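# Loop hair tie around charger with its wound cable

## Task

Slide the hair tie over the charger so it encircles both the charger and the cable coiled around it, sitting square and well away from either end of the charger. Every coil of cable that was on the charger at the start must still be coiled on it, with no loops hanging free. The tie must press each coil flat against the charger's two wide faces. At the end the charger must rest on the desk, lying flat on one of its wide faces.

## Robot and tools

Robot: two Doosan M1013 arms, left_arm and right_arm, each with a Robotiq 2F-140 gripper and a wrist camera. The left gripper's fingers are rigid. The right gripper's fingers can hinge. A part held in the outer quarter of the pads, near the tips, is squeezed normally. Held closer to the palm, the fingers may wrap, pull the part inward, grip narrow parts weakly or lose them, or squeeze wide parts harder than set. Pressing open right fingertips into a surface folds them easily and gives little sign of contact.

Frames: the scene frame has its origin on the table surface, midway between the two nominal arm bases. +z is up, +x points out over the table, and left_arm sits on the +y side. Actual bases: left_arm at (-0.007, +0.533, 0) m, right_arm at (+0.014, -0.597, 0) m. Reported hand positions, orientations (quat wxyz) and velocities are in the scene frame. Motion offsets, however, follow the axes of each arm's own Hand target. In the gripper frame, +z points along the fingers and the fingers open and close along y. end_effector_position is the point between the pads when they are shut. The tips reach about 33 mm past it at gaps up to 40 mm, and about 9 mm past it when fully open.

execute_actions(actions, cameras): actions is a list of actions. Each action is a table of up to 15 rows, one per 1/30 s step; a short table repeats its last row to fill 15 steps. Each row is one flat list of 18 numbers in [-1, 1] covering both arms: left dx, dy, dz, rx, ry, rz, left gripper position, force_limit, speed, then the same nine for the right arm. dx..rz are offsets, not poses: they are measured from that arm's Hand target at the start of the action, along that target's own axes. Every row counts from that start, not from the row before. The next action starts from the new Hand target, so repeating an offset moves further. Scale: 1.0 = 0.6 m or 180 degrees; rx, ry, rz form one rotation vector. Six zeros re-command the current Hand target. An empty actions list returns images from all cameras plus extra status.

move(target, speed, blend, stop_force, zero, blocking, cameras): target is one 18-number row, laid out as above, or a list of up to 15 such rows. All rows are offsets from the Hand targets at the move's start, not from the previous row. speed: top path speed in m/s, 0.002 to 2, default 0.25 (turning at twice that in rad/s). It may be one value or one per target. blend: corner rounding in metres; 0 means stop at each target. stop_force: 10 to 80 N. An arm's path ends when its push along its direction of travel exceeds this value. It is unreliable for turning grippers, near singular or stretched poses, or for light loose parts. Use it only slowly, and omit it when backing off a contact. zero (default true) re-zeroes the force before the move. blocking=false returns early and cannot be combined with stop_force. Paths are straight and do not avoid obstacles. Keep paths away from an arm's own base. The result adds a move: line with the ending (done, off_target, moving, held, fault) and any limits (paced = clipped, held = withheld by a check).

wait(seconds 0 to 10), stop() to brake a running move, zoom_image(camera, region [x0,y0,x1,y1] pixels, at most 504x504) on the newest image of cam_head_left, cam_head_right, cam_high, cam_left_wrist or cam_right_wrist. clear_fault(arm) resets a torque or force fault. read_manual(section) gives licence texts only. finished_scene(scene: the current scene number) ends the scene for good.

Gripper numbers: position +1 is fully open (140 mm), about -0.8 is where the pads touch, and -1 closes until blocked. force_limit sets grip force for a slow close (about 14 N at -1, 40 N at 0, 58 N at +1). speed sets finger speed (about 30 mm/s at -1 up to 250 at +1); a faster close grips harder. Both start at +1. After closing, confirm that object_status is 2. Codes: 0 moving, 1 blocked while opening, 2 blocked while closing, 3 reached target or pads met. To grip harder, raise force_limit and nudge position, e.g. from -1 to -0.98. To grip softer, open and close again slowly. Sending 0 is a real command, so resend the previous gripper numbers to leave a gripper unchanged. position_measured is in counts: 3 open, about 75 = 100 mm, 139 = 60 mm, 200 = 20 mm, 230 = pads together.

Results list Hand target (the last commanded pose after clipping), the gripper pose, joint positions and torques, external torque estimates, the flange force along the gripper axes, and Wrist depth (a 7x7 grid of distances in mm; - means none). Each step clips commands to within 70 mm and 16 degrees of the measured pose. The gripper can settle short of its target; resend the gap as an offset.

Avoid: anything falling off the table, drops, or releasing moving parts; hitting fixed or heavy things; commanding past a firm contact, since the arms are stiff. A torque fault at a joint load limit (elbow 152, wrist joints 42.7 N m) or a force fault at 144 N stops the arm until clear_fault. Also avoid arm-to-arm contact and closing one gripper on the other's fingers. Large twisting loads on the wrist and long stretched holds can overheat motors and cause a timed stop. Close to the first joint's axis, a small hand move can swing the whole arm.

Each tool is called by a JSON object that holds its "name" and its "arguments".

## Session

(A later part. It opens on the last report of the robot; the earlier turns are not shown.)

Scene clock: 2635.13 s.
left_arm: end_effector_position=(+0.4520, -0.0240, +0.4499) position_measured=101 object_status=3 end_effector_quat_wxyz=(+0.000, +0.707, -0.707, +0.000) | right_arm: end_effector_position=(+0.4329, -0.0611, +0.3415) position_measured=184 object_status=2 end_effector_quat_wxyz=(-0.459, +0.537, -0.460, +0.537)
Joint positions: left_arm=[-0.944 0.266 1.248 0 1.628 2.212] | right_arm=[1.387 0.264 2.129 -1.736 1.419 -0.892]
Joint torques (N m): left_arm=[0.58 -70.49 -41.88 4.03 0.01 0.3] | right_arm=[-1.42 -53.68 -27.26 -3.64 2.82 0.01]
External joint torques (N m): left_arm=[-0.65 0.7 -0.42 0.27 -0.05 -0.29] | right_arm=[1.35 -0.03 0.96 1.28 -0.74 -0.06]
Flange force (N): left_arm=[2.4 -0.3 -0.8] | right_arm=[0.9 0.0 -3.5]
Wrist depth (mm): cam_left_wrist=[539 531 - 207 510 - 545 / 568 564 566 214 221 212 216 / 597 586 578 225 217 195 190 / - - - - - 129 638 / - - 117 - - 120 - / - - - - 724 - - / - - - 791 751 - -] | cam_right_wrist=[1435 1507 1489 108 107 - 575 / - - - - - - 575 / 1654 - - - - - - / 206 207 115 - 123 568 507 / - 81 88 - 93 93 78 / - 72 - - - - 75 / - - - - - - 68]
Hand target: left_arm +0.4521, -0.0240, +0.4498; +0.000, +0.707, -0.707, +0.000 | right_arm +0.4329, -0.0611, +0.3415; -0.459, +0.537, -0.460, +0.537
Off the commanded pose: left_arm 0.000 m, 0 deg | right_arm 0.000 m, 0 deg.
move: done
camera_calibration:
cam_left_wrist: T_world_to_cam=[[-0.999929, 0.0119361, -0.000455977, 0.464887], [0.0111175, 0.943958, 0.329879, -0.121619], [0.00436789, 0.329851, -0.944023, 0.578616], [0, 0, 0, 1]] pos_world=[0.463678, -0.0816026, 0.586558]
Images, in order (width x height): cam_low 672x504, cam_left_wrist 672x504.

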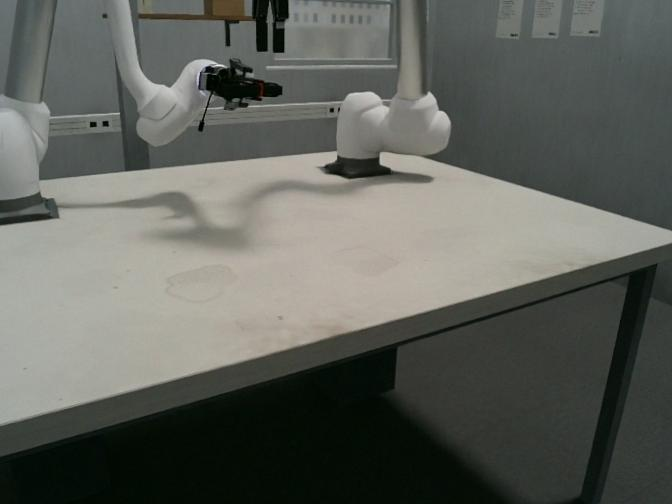

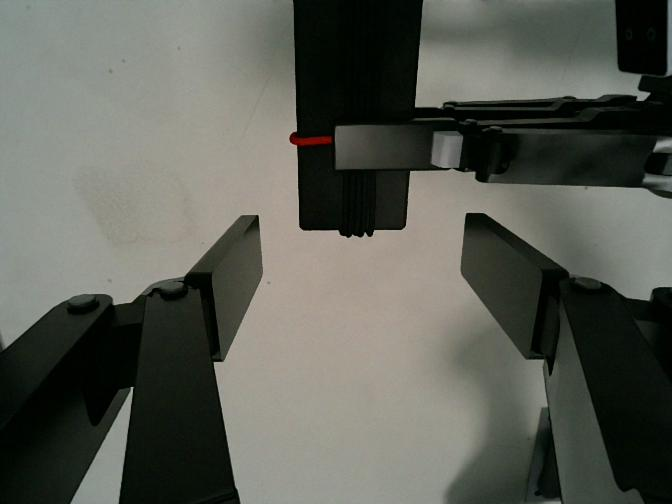

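{"name": "move", "arguments": {"target": [[0,-0.0022,0,0,0,0,0.22,0,0,0,0,0,0,0,0,-0.98,0.3,-1],[0,-0.0022,0.1457,0,0,0,0.22,0,0,0,0,0,0,0,0,-0.98,0.3,-1]], "speed": 0.08, "cameras": ["cam_left_wrist","cam_low","cam_right_wrist"]}}

{"name": "zoom_image", "arguments": {"camera": "cam_left_wrist", "region": [180, 60, 520, 315]}}

{"name": "zoom_image", "arguments": {"camera": "cam_low", "region": [195, 40, 315, 130]}}

Scene clock: 2679.83 s.
left_arm: end_effector_position=(+0.4534, -0.0240, +0.3625) position_measured=101 object_status=3 end_effector_quat_wxyz=(+0.000, +0.707, -0.707, +0.000) | right_arm: end_effector_position=(+0.4329, -0.0611, +0.3415) position_measured=184 object_status=2 end_effector_quat_wxyz=(-0.459, +0.537, -0.460, +0.537)
Joint positions: left_arm=[-0.943 0.271 1.398 0 1.473 2.214] | right_arm=[1.387 0.264 2.129 -1.736 1.419 -0.892]
Joint torques (N m): left_arm=[0.06 -68 -41.66 4.05 -0.07 0.26] | right_arm=[-1.35 -53.58 -27.42 -3.61 2.87 0.06]
External joint torques (N m): left_arm=[-0.03 -1.68 -0.45 0.25 0.02 -0.26] | right_arm=[1.36 -0.27 1.01 1.25 -0.78 -0.11]
Flange force (N): left_arm=[-1.1 1.5 -1.0] | right_arm=[1.3 -0.4 -3.5]
Wrist depth (mm): cam_left_wrist=[458 - - 129 131 453 442 / 461 - - 137 137 166 163 / - - - 136 134 122 110 / - 530 120 154 157 142 - / - - 566 - - 120 - / - - 594 - 653 - - / - - 651 - 642 - -] | cam_right_wrist=[- 1537 - - 128 1577 - / 1620 1507 - 115 114 1599 - / 1764 - 1751 - - - - / 191 203 206 128 119 - 476 / - 81 88 136 93 93 79 / - 72 - 127 - - 75 / - - - - - - 68]
Hand target: left_arm +0.4534, -0.0240, +0.3624; +0.000, +0.707, -0.707, +0.000 | right_arm +0.4329, -0.0611, +0.3415; -0.459, +0.537, -0.460, +0.537
Off the commanded pose: left_arm 0.000 m, 0 deg | right_arm 0.000 m, 0 deg.
move: done
camera_calibration:
cam_left_wrist: T_world_to_cam=[[-0.999928, 0.0120024, -0.000642215, 0.466244], [0.0111177, 0.943884, 0.330091, -0.0929127], [0.00456807, 0.33006, -0.943949, 0.495989], [0, 0, 0, 1]] pos_world=[0.464978, -0.0816032, 0.499157]
cam_right_wrist: T_world_to_cam=[[-0.018925, -0.163409, -0.986377, 0.338889], [-0.343514, 0.92756, -0.147074, 0.256609], [0.938957, 0.336051, -0.0736872, -0.217562], [0, 0, 0, 1]] pos_world=[0.298844, -0.109531, 0.355982]
Images, in order (width x height): cam_low 672x504, cam_left_wrist 672x504, cam_right_wrist 672x504.

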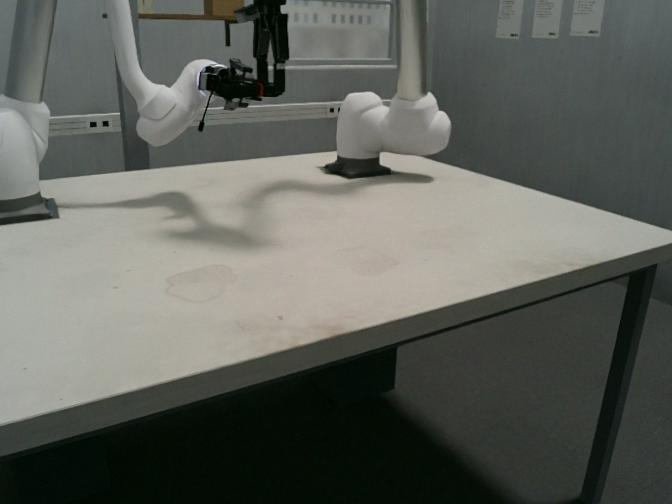

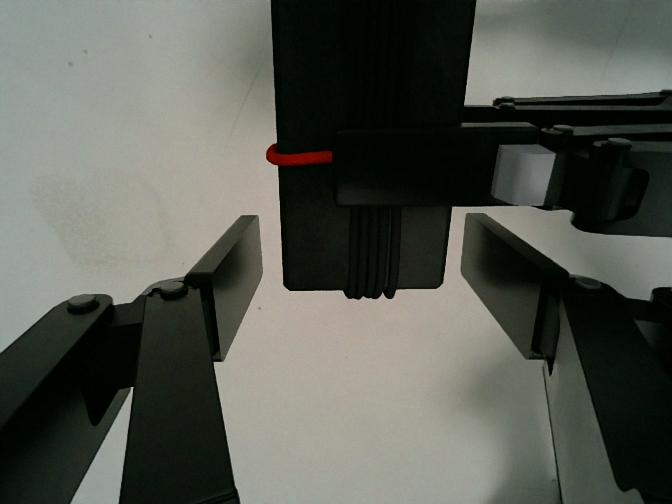

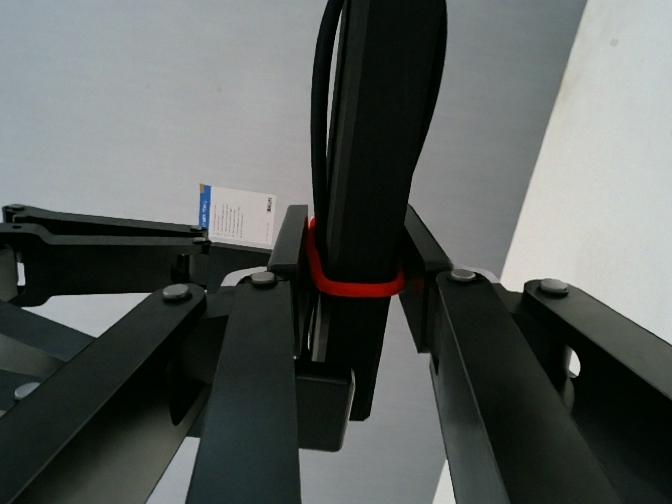

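Scaled by 1.482 from the camera's 672x504 image, which has a finer 960x720 frame.

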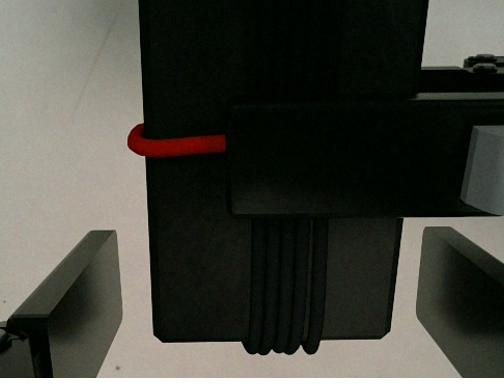

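Scaled by 4.200 from the camera's 672x504 image, which has a finer 960x720 frame.

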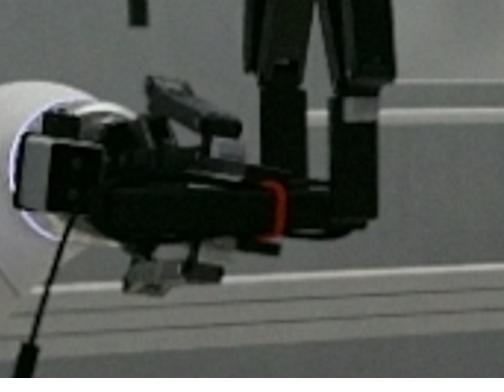

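{"name": "move", "arguments": {"target": [[0,0.001,0,0,0,0,-1,0,-1,0,0,0,0,0,0,-0.98,0.3,-1]]}}

{"name": "wait", "arguments": {"seconds": 0.8, "cameras": ["cam_left_wrist","cam_low","cam_right_wrist"]}}

{"name": "zoom_image", "arguments": {"camera": "cam_left_wrist", "region": [180, 60, 520, 315]}}

Scene clock: 2687.83 s.
left_arm: end_effector_position=(+0.4528, -0.0240, +0.3624) position_measured=133 object_status=0 end_effector_quat_wxyz=(+0.000, +0.707, -0.707, +0.000) | right_arm: end_effector_position=(+0.4329, -0.0611, +0.3415) position_measured=184 object_status=2 end_effector_quat_wxyz=(-0.459, +0.537, -0.460, +0.537)
Joint positions: left_arm=[-0.944 0.27 1.399 0 1.473 2.213] | right_arm=[1.387 0.264 2.129 -1.736 1.419 -0.892]
Joint torques (N m): left_arm=[0.49 -65.48 -40.7 4.18 -0.34 0.2] | right_arm=[-0.44 -55.42 -29 -4.52 3.4 0.05]
External joint torques (N m): left_arm=[-0.48 -4.96 -1.6 0.13 0.3 -0.2] | right_arm=[0.59 1.3 2.6 2.16 -1.31 -0.1]
Flange force (N): left_arm=[-3.0 3.7 -3.9] | right_arm=[1.8 2.5 -2.9]
Wrist depth (mm): cam_left_wrist=[463 451 449 129 131 440 451 / - 483 466 137 137 133 162 / 515 513 511 141 134 123 110 / 543 - 151 155 156 514 534 / - - - - - 115 93 / - - - - 627 - - / - - - 667 - - -] | cam_right_wrist=[- 1489 1527 109 107 1479 - / - 1435 - 115 - - - / 1751 - 1701 - 1517 - - / 186 195 198 - 120 - - / - 81 88 136 93 93 76 / - 72 - 134 - - 75 / - - - - - - 68]
Hand target: left_arm +0.4528, -0.0240, +0.3624; +0.000, +0.707, -0.707, +0.000 | right_arm +0.4329, -0.0611, +0.3415; -0.459, +0.537, -0.460, +0.537
Off the commanded pose: left_arm 0.000 m, 0 deg | right_arm 0.000 m, 0 deg.
move: done

Scene clock: 2688.63 s.
left_arm: end_effector_position=(+0.4528, -0.0240, +0.3624) position_measured=133 object_status=2 end_effector_quat_wxyz=(+0.000, +0.707, -0.707, +0.000) | right_arm: end_effector_position=(+0.4329, -0.0611, +0.3415) position_measured=184 object_status=2 end_effector_quat_wxyz=(-0.459, +0.537, -0.460, +0.537)
Joint positions: left_arm=[-0.944 0.27 1.399 0 1.473 2.213] | right_arm=[1.387 0.264 2.129 -1.736 1.419 -0.892]
Joint torques (N m): left_arm=[-0.21 -65.26 -40.7 4.11 -0.33 0.17] | right_arm=[-0.6 -55.78 -29.02 -4.52 3.4 0.1]
External joint torques (N m): left_arm=[0.1 -5.35 -1.72 0.21 0.29 -0.17] | right_arm=[0.64 1.75 2.41 2.14 -1.31 -0.15]
Flange force (N): left_arm=[-3.8 3.2 -4.1] | right_arm=[0.8 2.8 -2.8]
Wrist depth (mm): cam_left_wrist=[- - - 129 - 454 447 / 475 474 - 136 137 164 162 / - 509 - 137 134 122 110 / 561 540 130 153 156 547 531 / - - - - - 116 93 / - - - - - - - / - - - - - - -] | cam_right_wrist=[- 1567 - 108 108 - - / - 1701 - 115 116 1489 - / - 1385 - 119 - 1631 538 / 186 197 198 - 120 - - / - 81 88 136 93 93 87 / - 72 - 134 - - 75 / - - - 2205 - - 68]
Hand target: left_arm +0.4528, -0.0240, +0.3624; +0.000, +0.707, -0.707, +0.000 | right_arm +0.4329, -0.0611, +0.3415; -0.459, +0.537, -0.460, +0.537
Tool commands: left_gripper/position=-1.0 left_gripper/force_limit=+0.0 left_gripper/speed=-1.0 right_gripper/position=-0.98 right_gripper/force_limit=+0.3 right_gripper/speed=-1.0
Off the commanded pose: left_arm 0.000 m, 0 deg | right_arm 0.000 m, 0 deg.
wait: 0.80 s; at rest by 0.17 s
camera_calibration:
cam_left_wrist: T_world_to_cam=[[-0.999928, 0.0120011, -0.000642683, 0.465644], [0.0111163, 0.943884, 0.330091, -0.0928724], [0.00456806, 0.33006, -0.943949, 0.495897], [0, 0, 0, 1]] pos_world=[0.464378, -0.0816032, 0.499057]
cam_right_wrist: T_world_to_cam=[[-0.018925, -0.163409, -0.986377, 0.338889], [-0.343514, 0.92756, -0.147074, 0.256609], [0.938957, 0.336051, -0.0736872, -0.217562], [0, 0, 0, 1]] pos_world=[0.298844, -0.109531, 0.355982]
Images, in order (width x height): cam_low 672x504, cam_left_wrist 672x504, cam_right_wrist 672x504.

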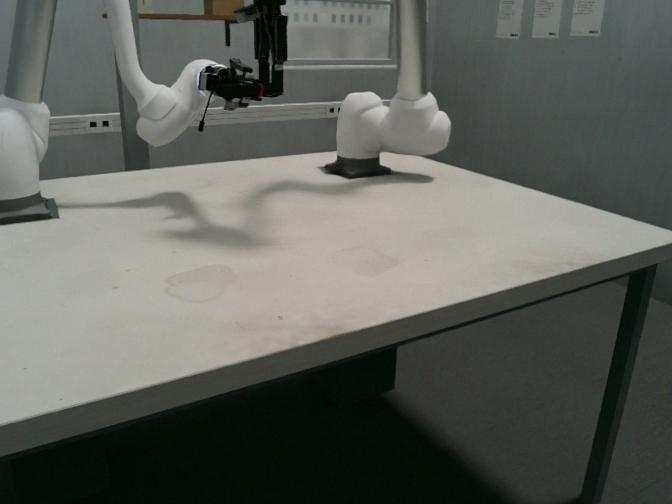

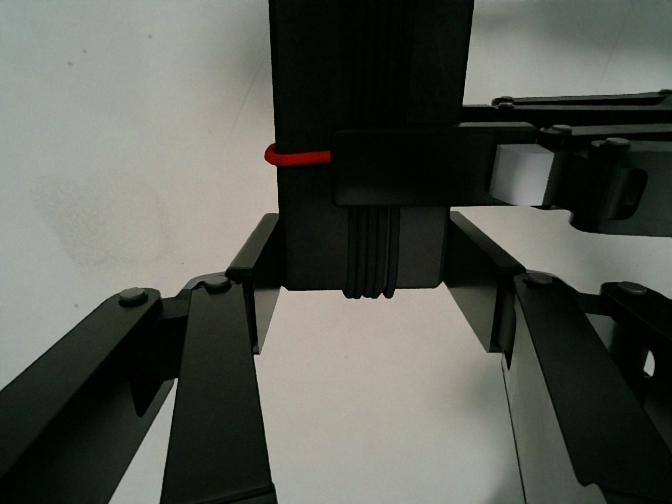

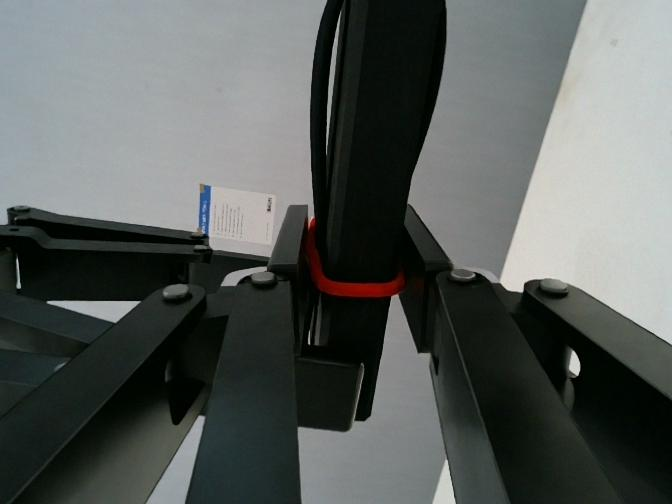

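Scaled by 1.482 from the camera's 672x504 image, which has a finer 960x720 frame.

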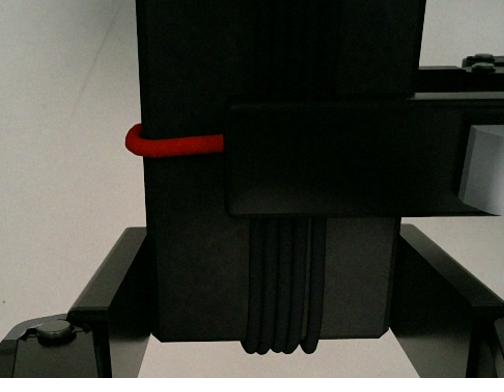

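{"name": "move", "arguments": {"target": [[0,0,0,0,0,0,-1,0,-1,0,0,0,0,0,0,0.1,0,-1],[0,0,0,0,0,0,-1,0,-1,0,0,-0.3,0,0,0,0.1,0,-1]], "speed": 0.12, "cameras": ["cam_left_wrist","cam_low","cam_right_wrist"]}}

{"name": "zoom_image", "arguments": {"camera": "cam_left_wrist", "region": [180, 0, 520, 310]}}

{"name": "zoom_image", "arguments": {"camera": "cam_low", "region": [195, 40, 315, 130]}}

{"name": "zoom_image", "arguments": {"camera": "cam_right_wrist", "region": [180, 100, 500, 340]}}

Scene clock: 2702.17 s.
left_arm: end_effector_position=(+0.4528, -0.0240, +0.3624) position_measured=133 object_status=2 end_effector_quat_wxyz=(+0.000, +0.707, -0.707, +0.000) | right_arm: end_effector_position=(+0.2530, -0.0611, +0.3415) position_measured=117 object_status=3 end_effector_quat_wxyz=(-0.459, +0.537, -0.460, +0.537)
Joint positions: left_arm=[-0.944 0.27 1.399 0 1.473 2.213] | right_arm=[1.719 0.265 2.127 -1.491 1.645 -0.903]
Joint torques (N m): left_arm=[-0.58 -69.87 -43.82 3.94 -0.04 0.21] | right_arm=[-0.53 -50.77 -25.17 -2.33 2.18 0.08]
External joint torques (N m): left_arm=[0.87 -0.95 1.41 0.39 0 -0.21] | right_arm=[0.42 -2.53 -0.41 0.66 -0.11 -0.13]
Flange force (N): left_arm=[-4.0 2.1 2.1] | right_arm=[3.2 -3.5 -1.1]
Wrist depth (mm): cam_left_wrist=[- 459 - 130 132 434 - / - - - 138 137 - 470 / - - 507 146 151 517 500 / 510 - 130 155 154 - 485 / - - - - - 116 92 / - - - - 646 - - / - - - - - - -] | cam_right_wrist=[1588 - 1666 1588 - - - / 1666 - - 297 - - - / 293 301 349 364 - 673 - / 478 278 143 2019 151 114 - / - 88 108 - - 106 90 / - - 2290 2165 - - - / - - 2247 - - - -]
Hand target: left_arm +0.4528, -0.0240, +0.3624; +0.000, +0.707, -0.707, +0.000 | right_arm +0.2529, -0.0611, +0.3415; -0.459, +0.537, -0.460, +0.537
Off the commanded pose: left_arm 0.000 m, 0 deg | right_arm 0.000 m, 0 deg.
move: done
camera_calibration:
cam_left_wrist: T_world_to_cam=[[-0.999928, 0.0119684, -0.000548178, 0.465595], [0.0111167, 0.943884, 0.33009, -0.092872], [0.00446807, 0.33006, -0.943949, 0.495944], [0, 0, 0, 1]] pos_world=[0.464378, -0.0816031, 0.499057]
cam_right_wrist: T_world_to_cam=[[-0.0188914, -0.163501, -0.986362, 0.335465], [-0.343515, 0.927544, -0.147172, 0.194844], [0.938957, 0.33605, -0.0736875, -0.048644], [0, 0, 0, 1]] pos_world=[0.118944, -0.109531, 0.355981]
Images, in order (width x height): cam_low 672x504, cam_left_wrist 672x504, cam_right_wrist 672x504.

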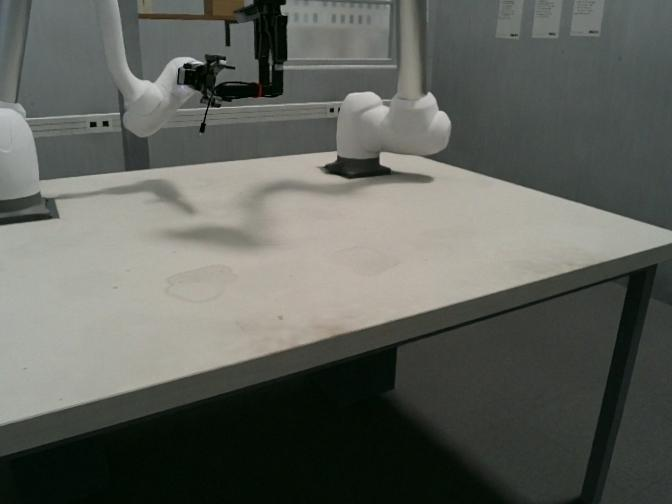

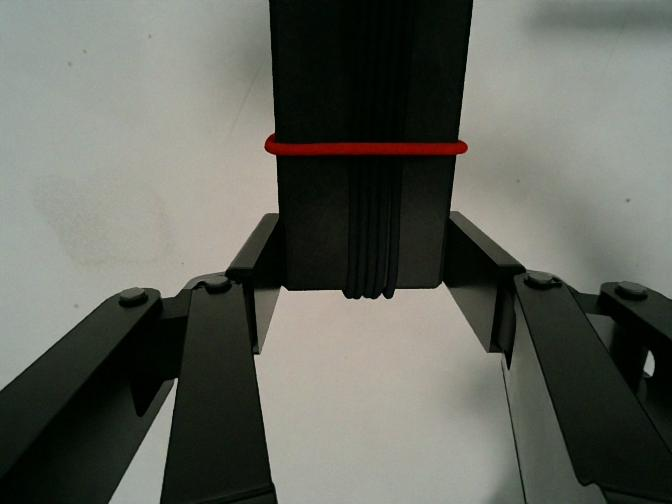

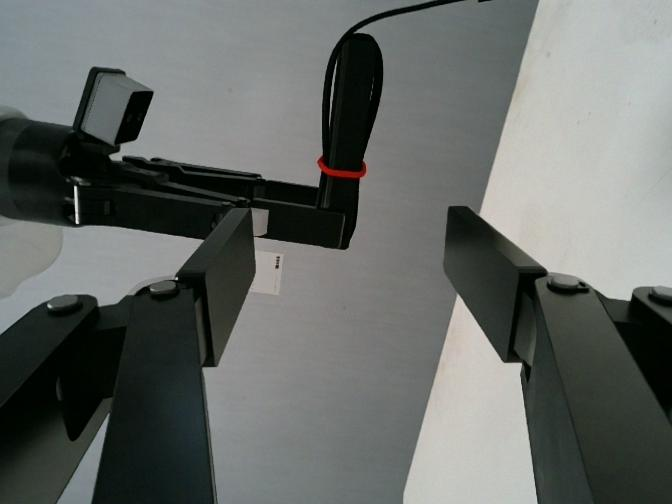

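Scaled by 1.482 from the camera's 672x504 image, which has a finer 960x720 frame.

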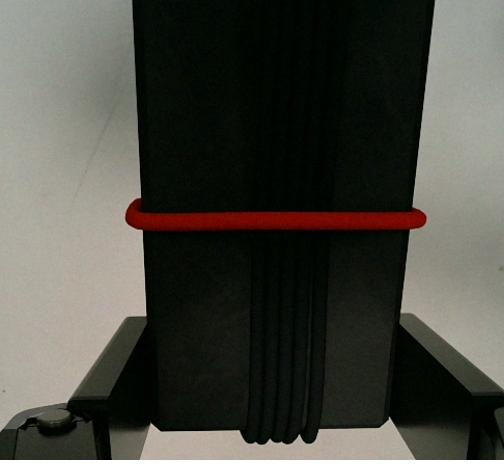

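Scaled by 4.200 from the camera's 672x504 image, which has a finer 960x720 frame.

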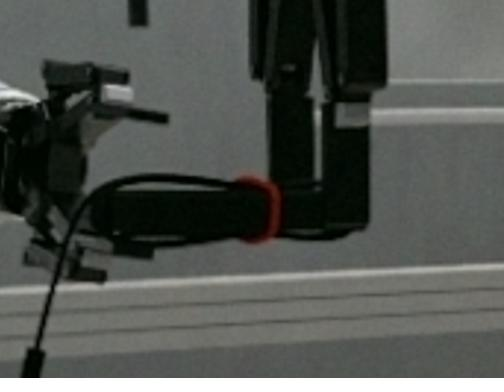

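Scaled by 1.575 from the camera's 672x504 image, which has a finer 960x720 frame.

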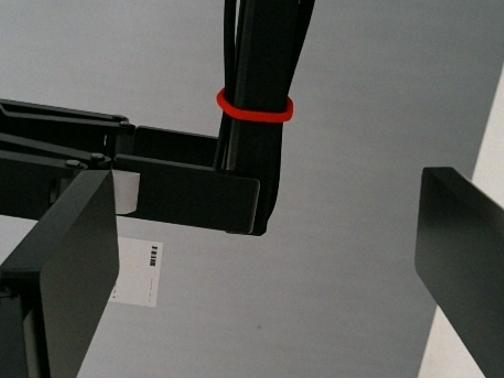

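{"name": "zoom_image", "arguments": {"camera": "cam_low", "region": [210, 70, 290, 130]}}

{"name": "zoom_image", "arguments": {"camera": "cam_right_wrist", "region": [290, 0, 410, 260]}}

Scaled by 6.300 from the camera's 672x504 image, which has a finer 960x720 frame.

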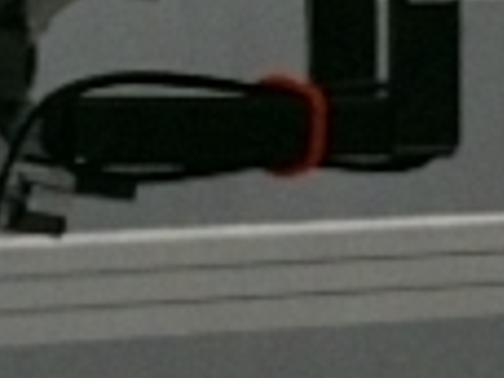

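Scaled by 1.938 from the camera's 672x504 image, which has a finer 960x720 frame.

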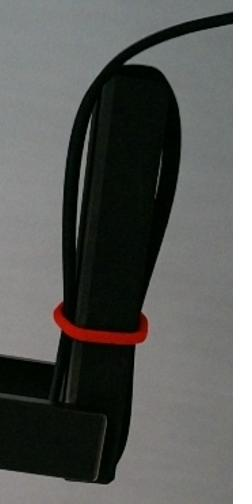

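{"name": "move", "arguments": {"target": [[0,0,0.475,0,0,0,-1,0,-1,0.4,0,-0.05,0,0,0,0.1,0,-1]], "speed": 0.2}}

{"name": "move", "arguments": {"target": [[0,0,0.085,0,0,0,-1,0,-1,0,0,0,0,0,0,0.1,0,-1]], "speed": 0.015, "stop_force": 10, "cameras": ["cam_left_wrist","cam_low","cam_high"]}}

{"name": "zoom_image", "arguments": {"camera": "cam_low", "region": [195, 160, 335, 265]}}

{"name": "zoom_image", "arguments": {"camera": "cam_left_wrist", "region": [180, 0, 520, 310]}}

Scene clock: 2755.53 s.
left_arm: end_effector_position=(+0.4526, -0.0239, +0.0775) position_measured=133 object_status=2 end_effector_quat_wxyz=(+0.000, +0.707, -0.707, +0.000) | right_arm: end_effector_position=(+0.2229, -0.2981, +0.3788) position_measured=117 object_status=3 end_effector_quat_wxyz=(-0.459, +0.537, -0.460, +0.537)
Joint positions: left_arm=[-0.944 0.424 1.73 0 0.989 2.213] | right_arm=[1.894 -0.129 2.468 -1.37 1.774 -0.938]
Joint torques (N m): left_arm=[-0.08 -78.93 -36.84 3.26 -0.01 0.22] | right_arm=[-2.67 -11.69 -26.45 -1.89 2.08 0.09]
External joint torques (N m): left_arm=[-0.18 0.68 1.42 0.34 -0.03 -0.22] | right_arm=[2.59 -1.36 -0.51 0.58 -0.09 -0.14]
Flange force (N): left_arm=[-1.3 1.8 1.7] | right_arm=[4.6 -2.3 -8.0]
Wrist depth (mm): cam_left_wrist=[191 190 190 127 129 190 192 / 202 - 201 136 142 203 201 / 216 215 210 147 150 213 212 / 226 227 158 155 156 219 227 / - - - 242 241 115 92 / - - - 259 264 - - / - - - - 279 - -] | cam_right_wrist=[1620 - 1689 1689 1739 1818 - / 1726 1804 - 1751 - - - / - 1846 - - - - - / - 1936 143 1905 151 106 - / - 88 2127 - - 106 90 / - - 413 422 424 - - / - - 399 411 420 - -]
Hand target: left_arm +0.4527, -0.0238, +0.0774; +0.000, +0.707, -0.707, +0.000 | right_arm +0.2228, -0.2981, +0.3788; -0.459, +0.537, -0.460, +0.537
Off the commanded pose: left_arm 0.000 m, 0 deg | right_arm 0.000 m, 0 deg.
move: done

Scene clock: 2758.73 s.
left_arm: end_effector_position=(+0.4526, -0.0238, +0.0391) position_measured=133 object_status=2 end_effector_quat_wxyz=(+0.000, +0.707, -0.707, +0.000) | right_arm: end_effector_position=(+0.2228, -0.2981, +0.3788) position_measured=117 object_status=3 end_effector_quat_wxyz=(-0.459, +0.537, -0.460, +0.537)
Joint positions: left_arm=[-0.944 0.46 1.757 0 0.925 2.213] | right_arm=[1.895 -0.129 2.468 -1.37 1.774 -0.938]
Joint torques (N m): left_arm=[-0.5 -70.25 -30.16 3 -0.73 0.25] | right_arm=[-1.17 -11.84 -26.59 -1.85 2.01 0.07]
External joint torques (N m): left_arm=[0.82 -10.43 -3.84 0.47 0.69 -0.25] | right_arm=[1.15 -1.54 -0.44 0.54 -0.02 -0.12]
Flange force (N): left_arm=[-4.3 2.6 -13.9] | right_arm=[3.8 -2.7 -3.6]
Wrist depth (mm): cam_left_wrist=[156 156 156 128 130 156 156 / 163 167 163 136 140 164 164 / 174 174 174 143 150 174 174 / 185 185 162 156 156 182 185 / - - 130 197 197 115 92 / - - - 211 212 - - / - - - 231 228 - -] | cam_right_wrist=[1643 - 2089 - 1921 - - / 1890 - - 1777 1804 - - / - 1818 - 2071 - - - / 2127 1861 142 - 151 140 - / - 88 2053 - 2165 106 90 / - - 418 425 435 - - / - - 407 409 418 - -]
Hand target: left_arm +0.4526, -0.0238, +0.0391; +0.000, +0.707, -0.707, +0.000 (not the last commanded pose) | right_arm +0.2228, -0.2981, +0.3788; -0.459, +0.537, -0.460, +0.537
Off the commanded pose: left_arm 0.013 m, 0 deg | right_arm 0.000 m, 0 deg.
move: contact (left_arm)
camera_calibration:
cam_left_wrist: T_world_to_cam=[[-0.999929, 0.0119073, -0.000676769, 0.465335], [0.0110169, 0.943916, 0.330001, 0.0138166], [0.00456823, 0.32997, -0.94398, 0.190684], [0, 0, 0, 1]] pos_world=[0.464278, -0.0815028, 0.175758]
Images, in order (width x height): cam_high 672x504, cam_low 672x504, cam_left_wrist 672x504.

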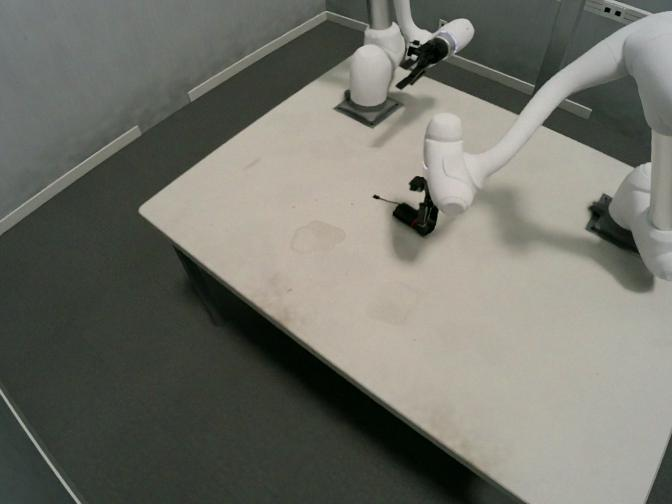

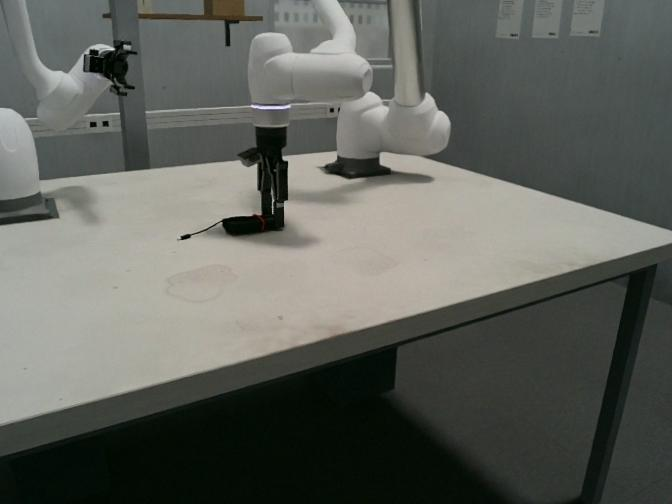

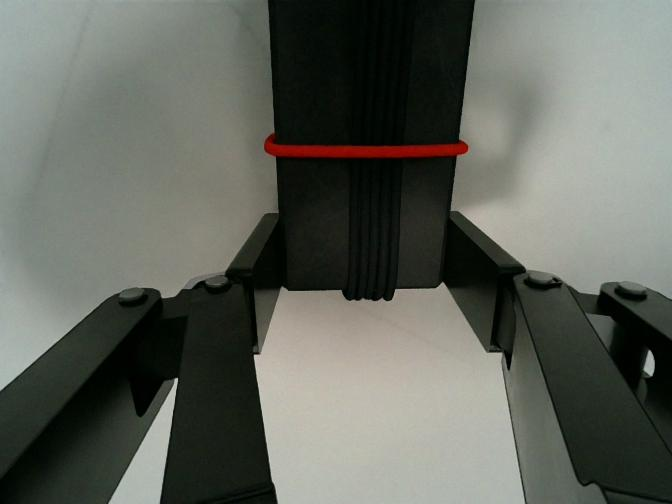

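Scaled by 3.600 from the camera's 672x504 image, which has a finer 960x720 frame.

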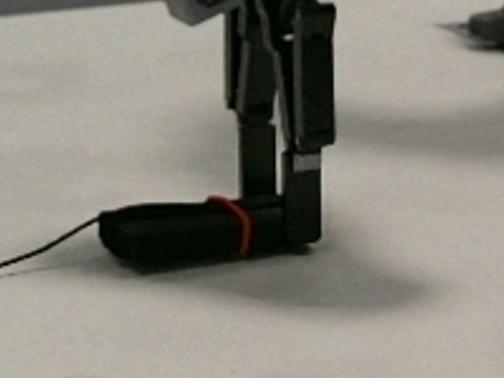

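Scaled by 1.482 from the camera's 672x504 image, which has a finer 960x720 frame.

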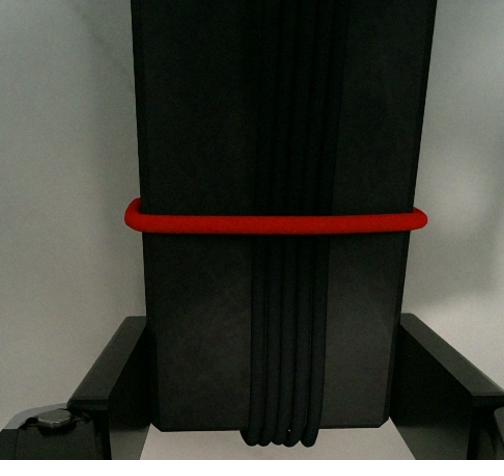

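{"name": "move", "arguments": {"target": [[0,0,0.001,0,0,0,0.2,0,-1,0,0,0,0,0,0,0.1,0,-1]], "speed": 0.02, "cameras": ["cam_left_wrist","cam_low"]}}

{"name": "zoom_image", "arguments": {"camera": "cam_low", "region": [195, 160, 335, 265]}}

{"name": "zoom_image", "arguments": {"camera": "cam_left_wrist", "region": [180, 0, 520, 310]}}

Scene clock: 2772.43 s.
left_arm: end_effector_position=(+0.4526, -0.0238, +0.0385) position_measured=104 object_status=0 end_effector_quat_wxyz=(+0.000, +0.707, -0.707, +0.000) | right_arm: end_effector_position=(+0.2228, -0.2981, +0.3788) position_measured=117 object_status=3 end_effector_quat_wxyz=(-0.459, +0.537, -0.460, +0.537)
Joint positions: left_arm=[-0.944 0.46 1.757 0 0.925 2.213] | right_arm=[1.895 -0.129 2.468 -1.37 1.774 -0.938]
Joint torques (N m): left_arm=[-0.75 -78.46 -33.82 3.14 0.03 0.29] | right_arm=[-1.57 -12.44 -26.39 -1.88 2 0]
External joint torques (N m): left_arm=[0.77 -2.05 -0.07 0.32 -0.07 -0.29] | right_arm=[1.63 -1.06 -0.56 0.57 0 -0.05]
Flange force (N): left_arm=[-2.4 1.1 -2.0] | right_arm=[3.1 -1.9 -5.6]
Wrist depth (mm): cam_left_wrist=[155 155 155 129 130 155 157 / 162 164 162 135 - 164 163 / 173 176 173 144 147 173 173 / 183 182 151 152 154 140 184 / - - 130 198 197 118 - / - - 211 210 210 - - / - - - 227 228 - -] | cam_right_wrist=[1804 - 1609 1426 - 1631 - / 1620 1804 1905 1689 - - - / - 1764 1818 2019 - - 568 / - - 142 - 150 140 - / - 88 2108 - - 106 90 / - - 421 422 425 - - / - - 404 411 421 - -]
Hand target: left_arm +0.4526, -0.0238, +0.0385; +0.000, +0.707, -0.707, +0.000 | right_arm +0.2228, -0.2981, +0.3788; -0.459, +0.537, -0.460, +0.537
Off the commanded pose: left_arm 0.000 m, 0 deg | right_arm 0.000 m, 0 deg.
move: done
camera_calibration:
cam_left_wrist: T_world_to_cam=[[-0.999928, 0.0120017, -0.000643816, 0.465335], [0.0111169, 0.943915, 0.330002, 0.0139682], [0.00456828, 0.329971, -0.94398, 0.190118], [0, 0, 0, 1]] pos_world=[0.464278, -0.081503, 0.175158]
Images, in order (width x height): cam_low 672x504, cam_left_wrist 672x504.

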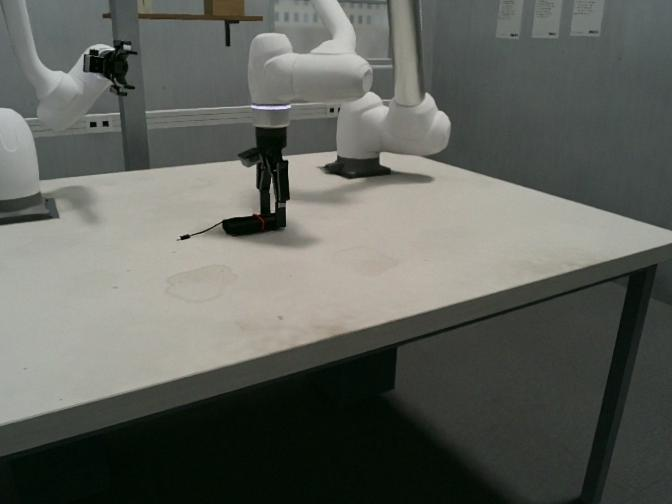

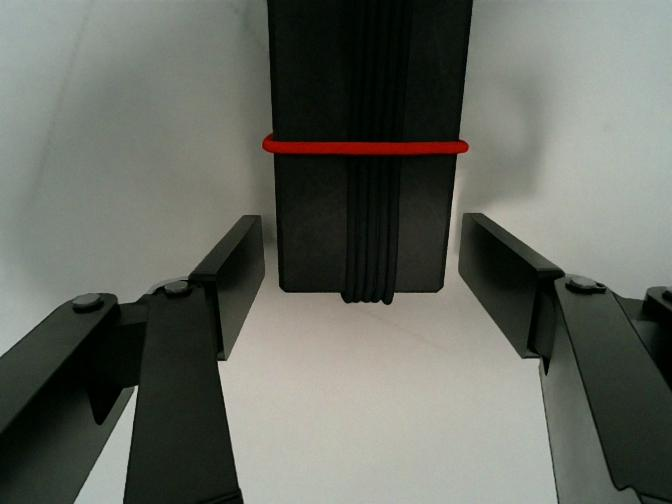

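Scaled by 3.600 from the camera's 672x504 image, which has a finer 960x720 frame.

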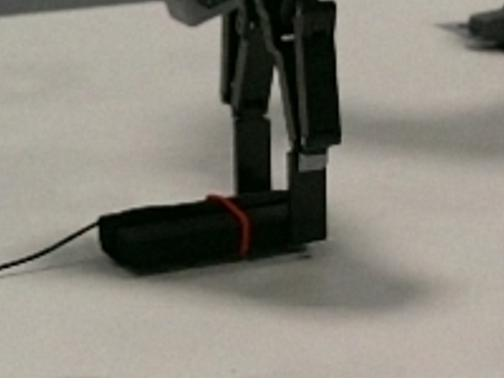

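Scaled by 1.482 from the camera's 672x504 image, which has a finer 960x720 frame.

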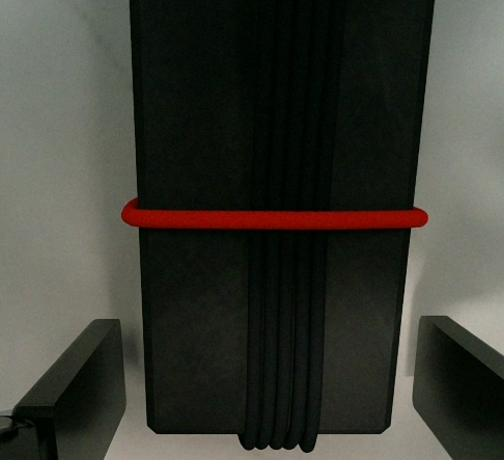

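{"name": "move", "arguments": {"target": [[0,0,-0.3,0,0,0,0.2,0,-1,0,0,0,0,0,0,0.1,0,-1]], "speed": 0.2, "cameras": ["cam_left_wrist","cam_low","cam_head_left","cam_high"]}}

{"name": "zoom_image", "arguments": {"camera": "cam_low", "region": [175, 190, 305, 260]}}

{"name": "zoom_image", "arguments": {"camera": "cam_left_wrist", "region": [230, 0, 480, 260]}}

{"name": "zoom_image", "arguments": {"camera": "cam_high", "region": [360, 170, 470, 250]}}

Scene clock: 2784.23 s.
left_arm: end_effector_position=(+0.4527, -0.0239, +0.2184) position_measured=104 object_status=3 end_effector_quat_wxyz=(+0.000, +0.707, -0.707, +0.000) | right_arm: end_effector_position=(+0.2228, -0.2981, +0.3788) position_measured=117 object_status=3 end_effector_quat_wxyz=(-0.459, +0.537, -0.460, +0.537)
Joint positions: left_arm=[-0.944 0.321 1.596 0 1.225 2.213] | right_arm=[1.895 -0.129 2.468 -1.37 1.774 -0.938]
Joint torques (N m): left_arm=[0.03 -70.98 -39.56 3.79 -0.07 0.28] | right_arm=[-1.39 -12.23 -26.4 -1.85 1.95 0.12]
External joint torques (N m): left_arm=[0.2 -1.74 -0.26 0.28 0.02 -0.28] | right_arm=[1.39 -1.11 -0.61 0.55 0.04 -0.17]
Flange force (N): left_arm=[-1.5 1.4 -1.3] | right_arm=[3.1 -2.4 -4.9]
Wrist depth (mm): cam_left_wrist=[319 319 320 291 326 320 315 / - 338 339 - - 334 334 / 357 361 348 361 350 360 356 / 379 - 150 372 379 368 365 / - - 129 - 406 118 - / - - - - 437 - - / - - - 467 - - -] | cam_right_wrist=[- 2019 1764 1739 - 810 - / - 1905 - - - - - / 2382 1861 - - - - - / 1818 1952 142 - 151 107 - / - 88 2146 2053 - 106 90 / - - 415 497 496 - - / - - 416 411 399 - -]
Hand target: left_arm +0.4527, -0.0239, +0.2185; +0.000, +0.707, -0.707, +0.000 | right_arm +0.2228, -0.2981, +0.3788; -0.459, +0.537, -0.460, +0.537
Off the commanded pose: left_arm 0.000 m, 0 deg | right_arm 0.000 m, 0 deg.
move: done
camera_calibration:
cam_left_wrist: T_world_to_cam=[[-0.999928, 0.0120011, -0.000642683, 0.465551], [0.0111163, 0.943884, 0.330091, -0.0454337], [0.00456806, 0.33006, -0.943949, 0.359936], [0, 0, 0, 1]] pos_world=[0.464378, -0.0815032, 0.355057]
Images, in order (width x height): cam_head_left 672x504, cam_high 672x504, cam_low 672x504, cam_left_wrist 672x504.

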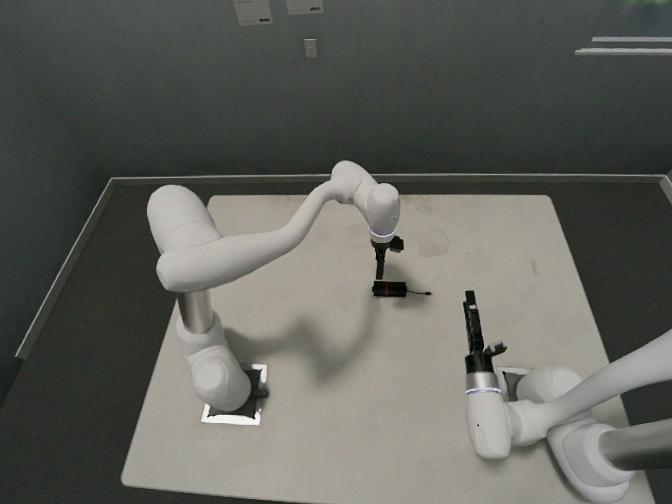

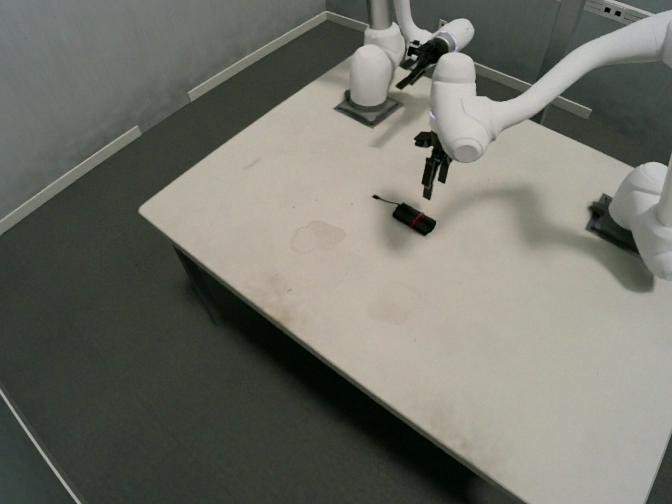

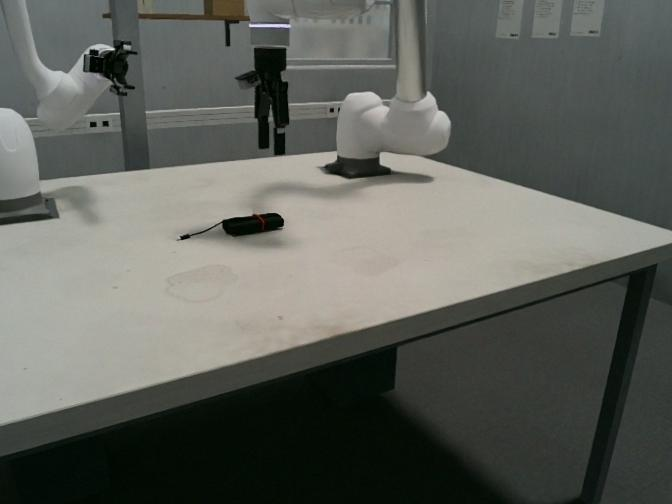

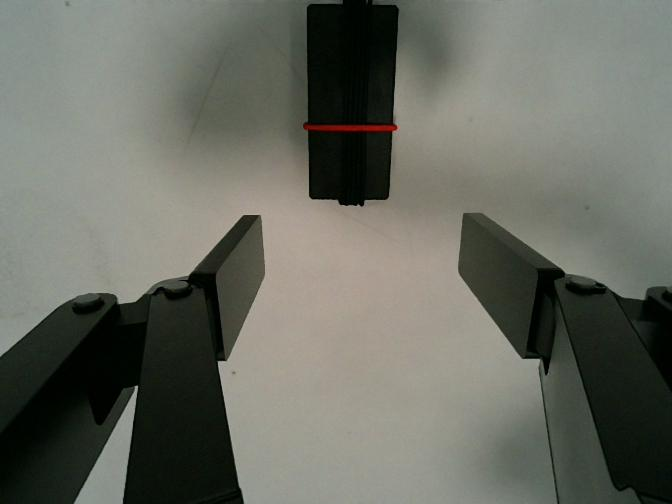

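Scaled by 3.877 from the camera's 672x504 image, which has a finer 960x720 frame.

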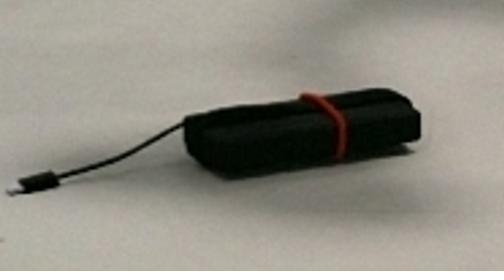

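Scaled by 1.938 from the camera's 672x504 image, which has a finer 960x720 frame.

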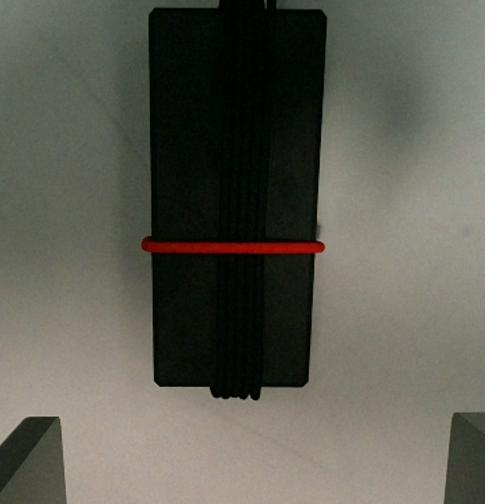

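Scaled by 4.582 from the camera's 672x504 image, which has a finer 960x720 frame.

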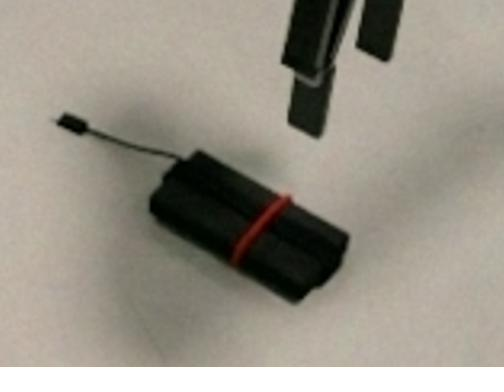

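{"name": "finished_scene", "arguments": {"scene": 1}}

The scene is finished: the task was done.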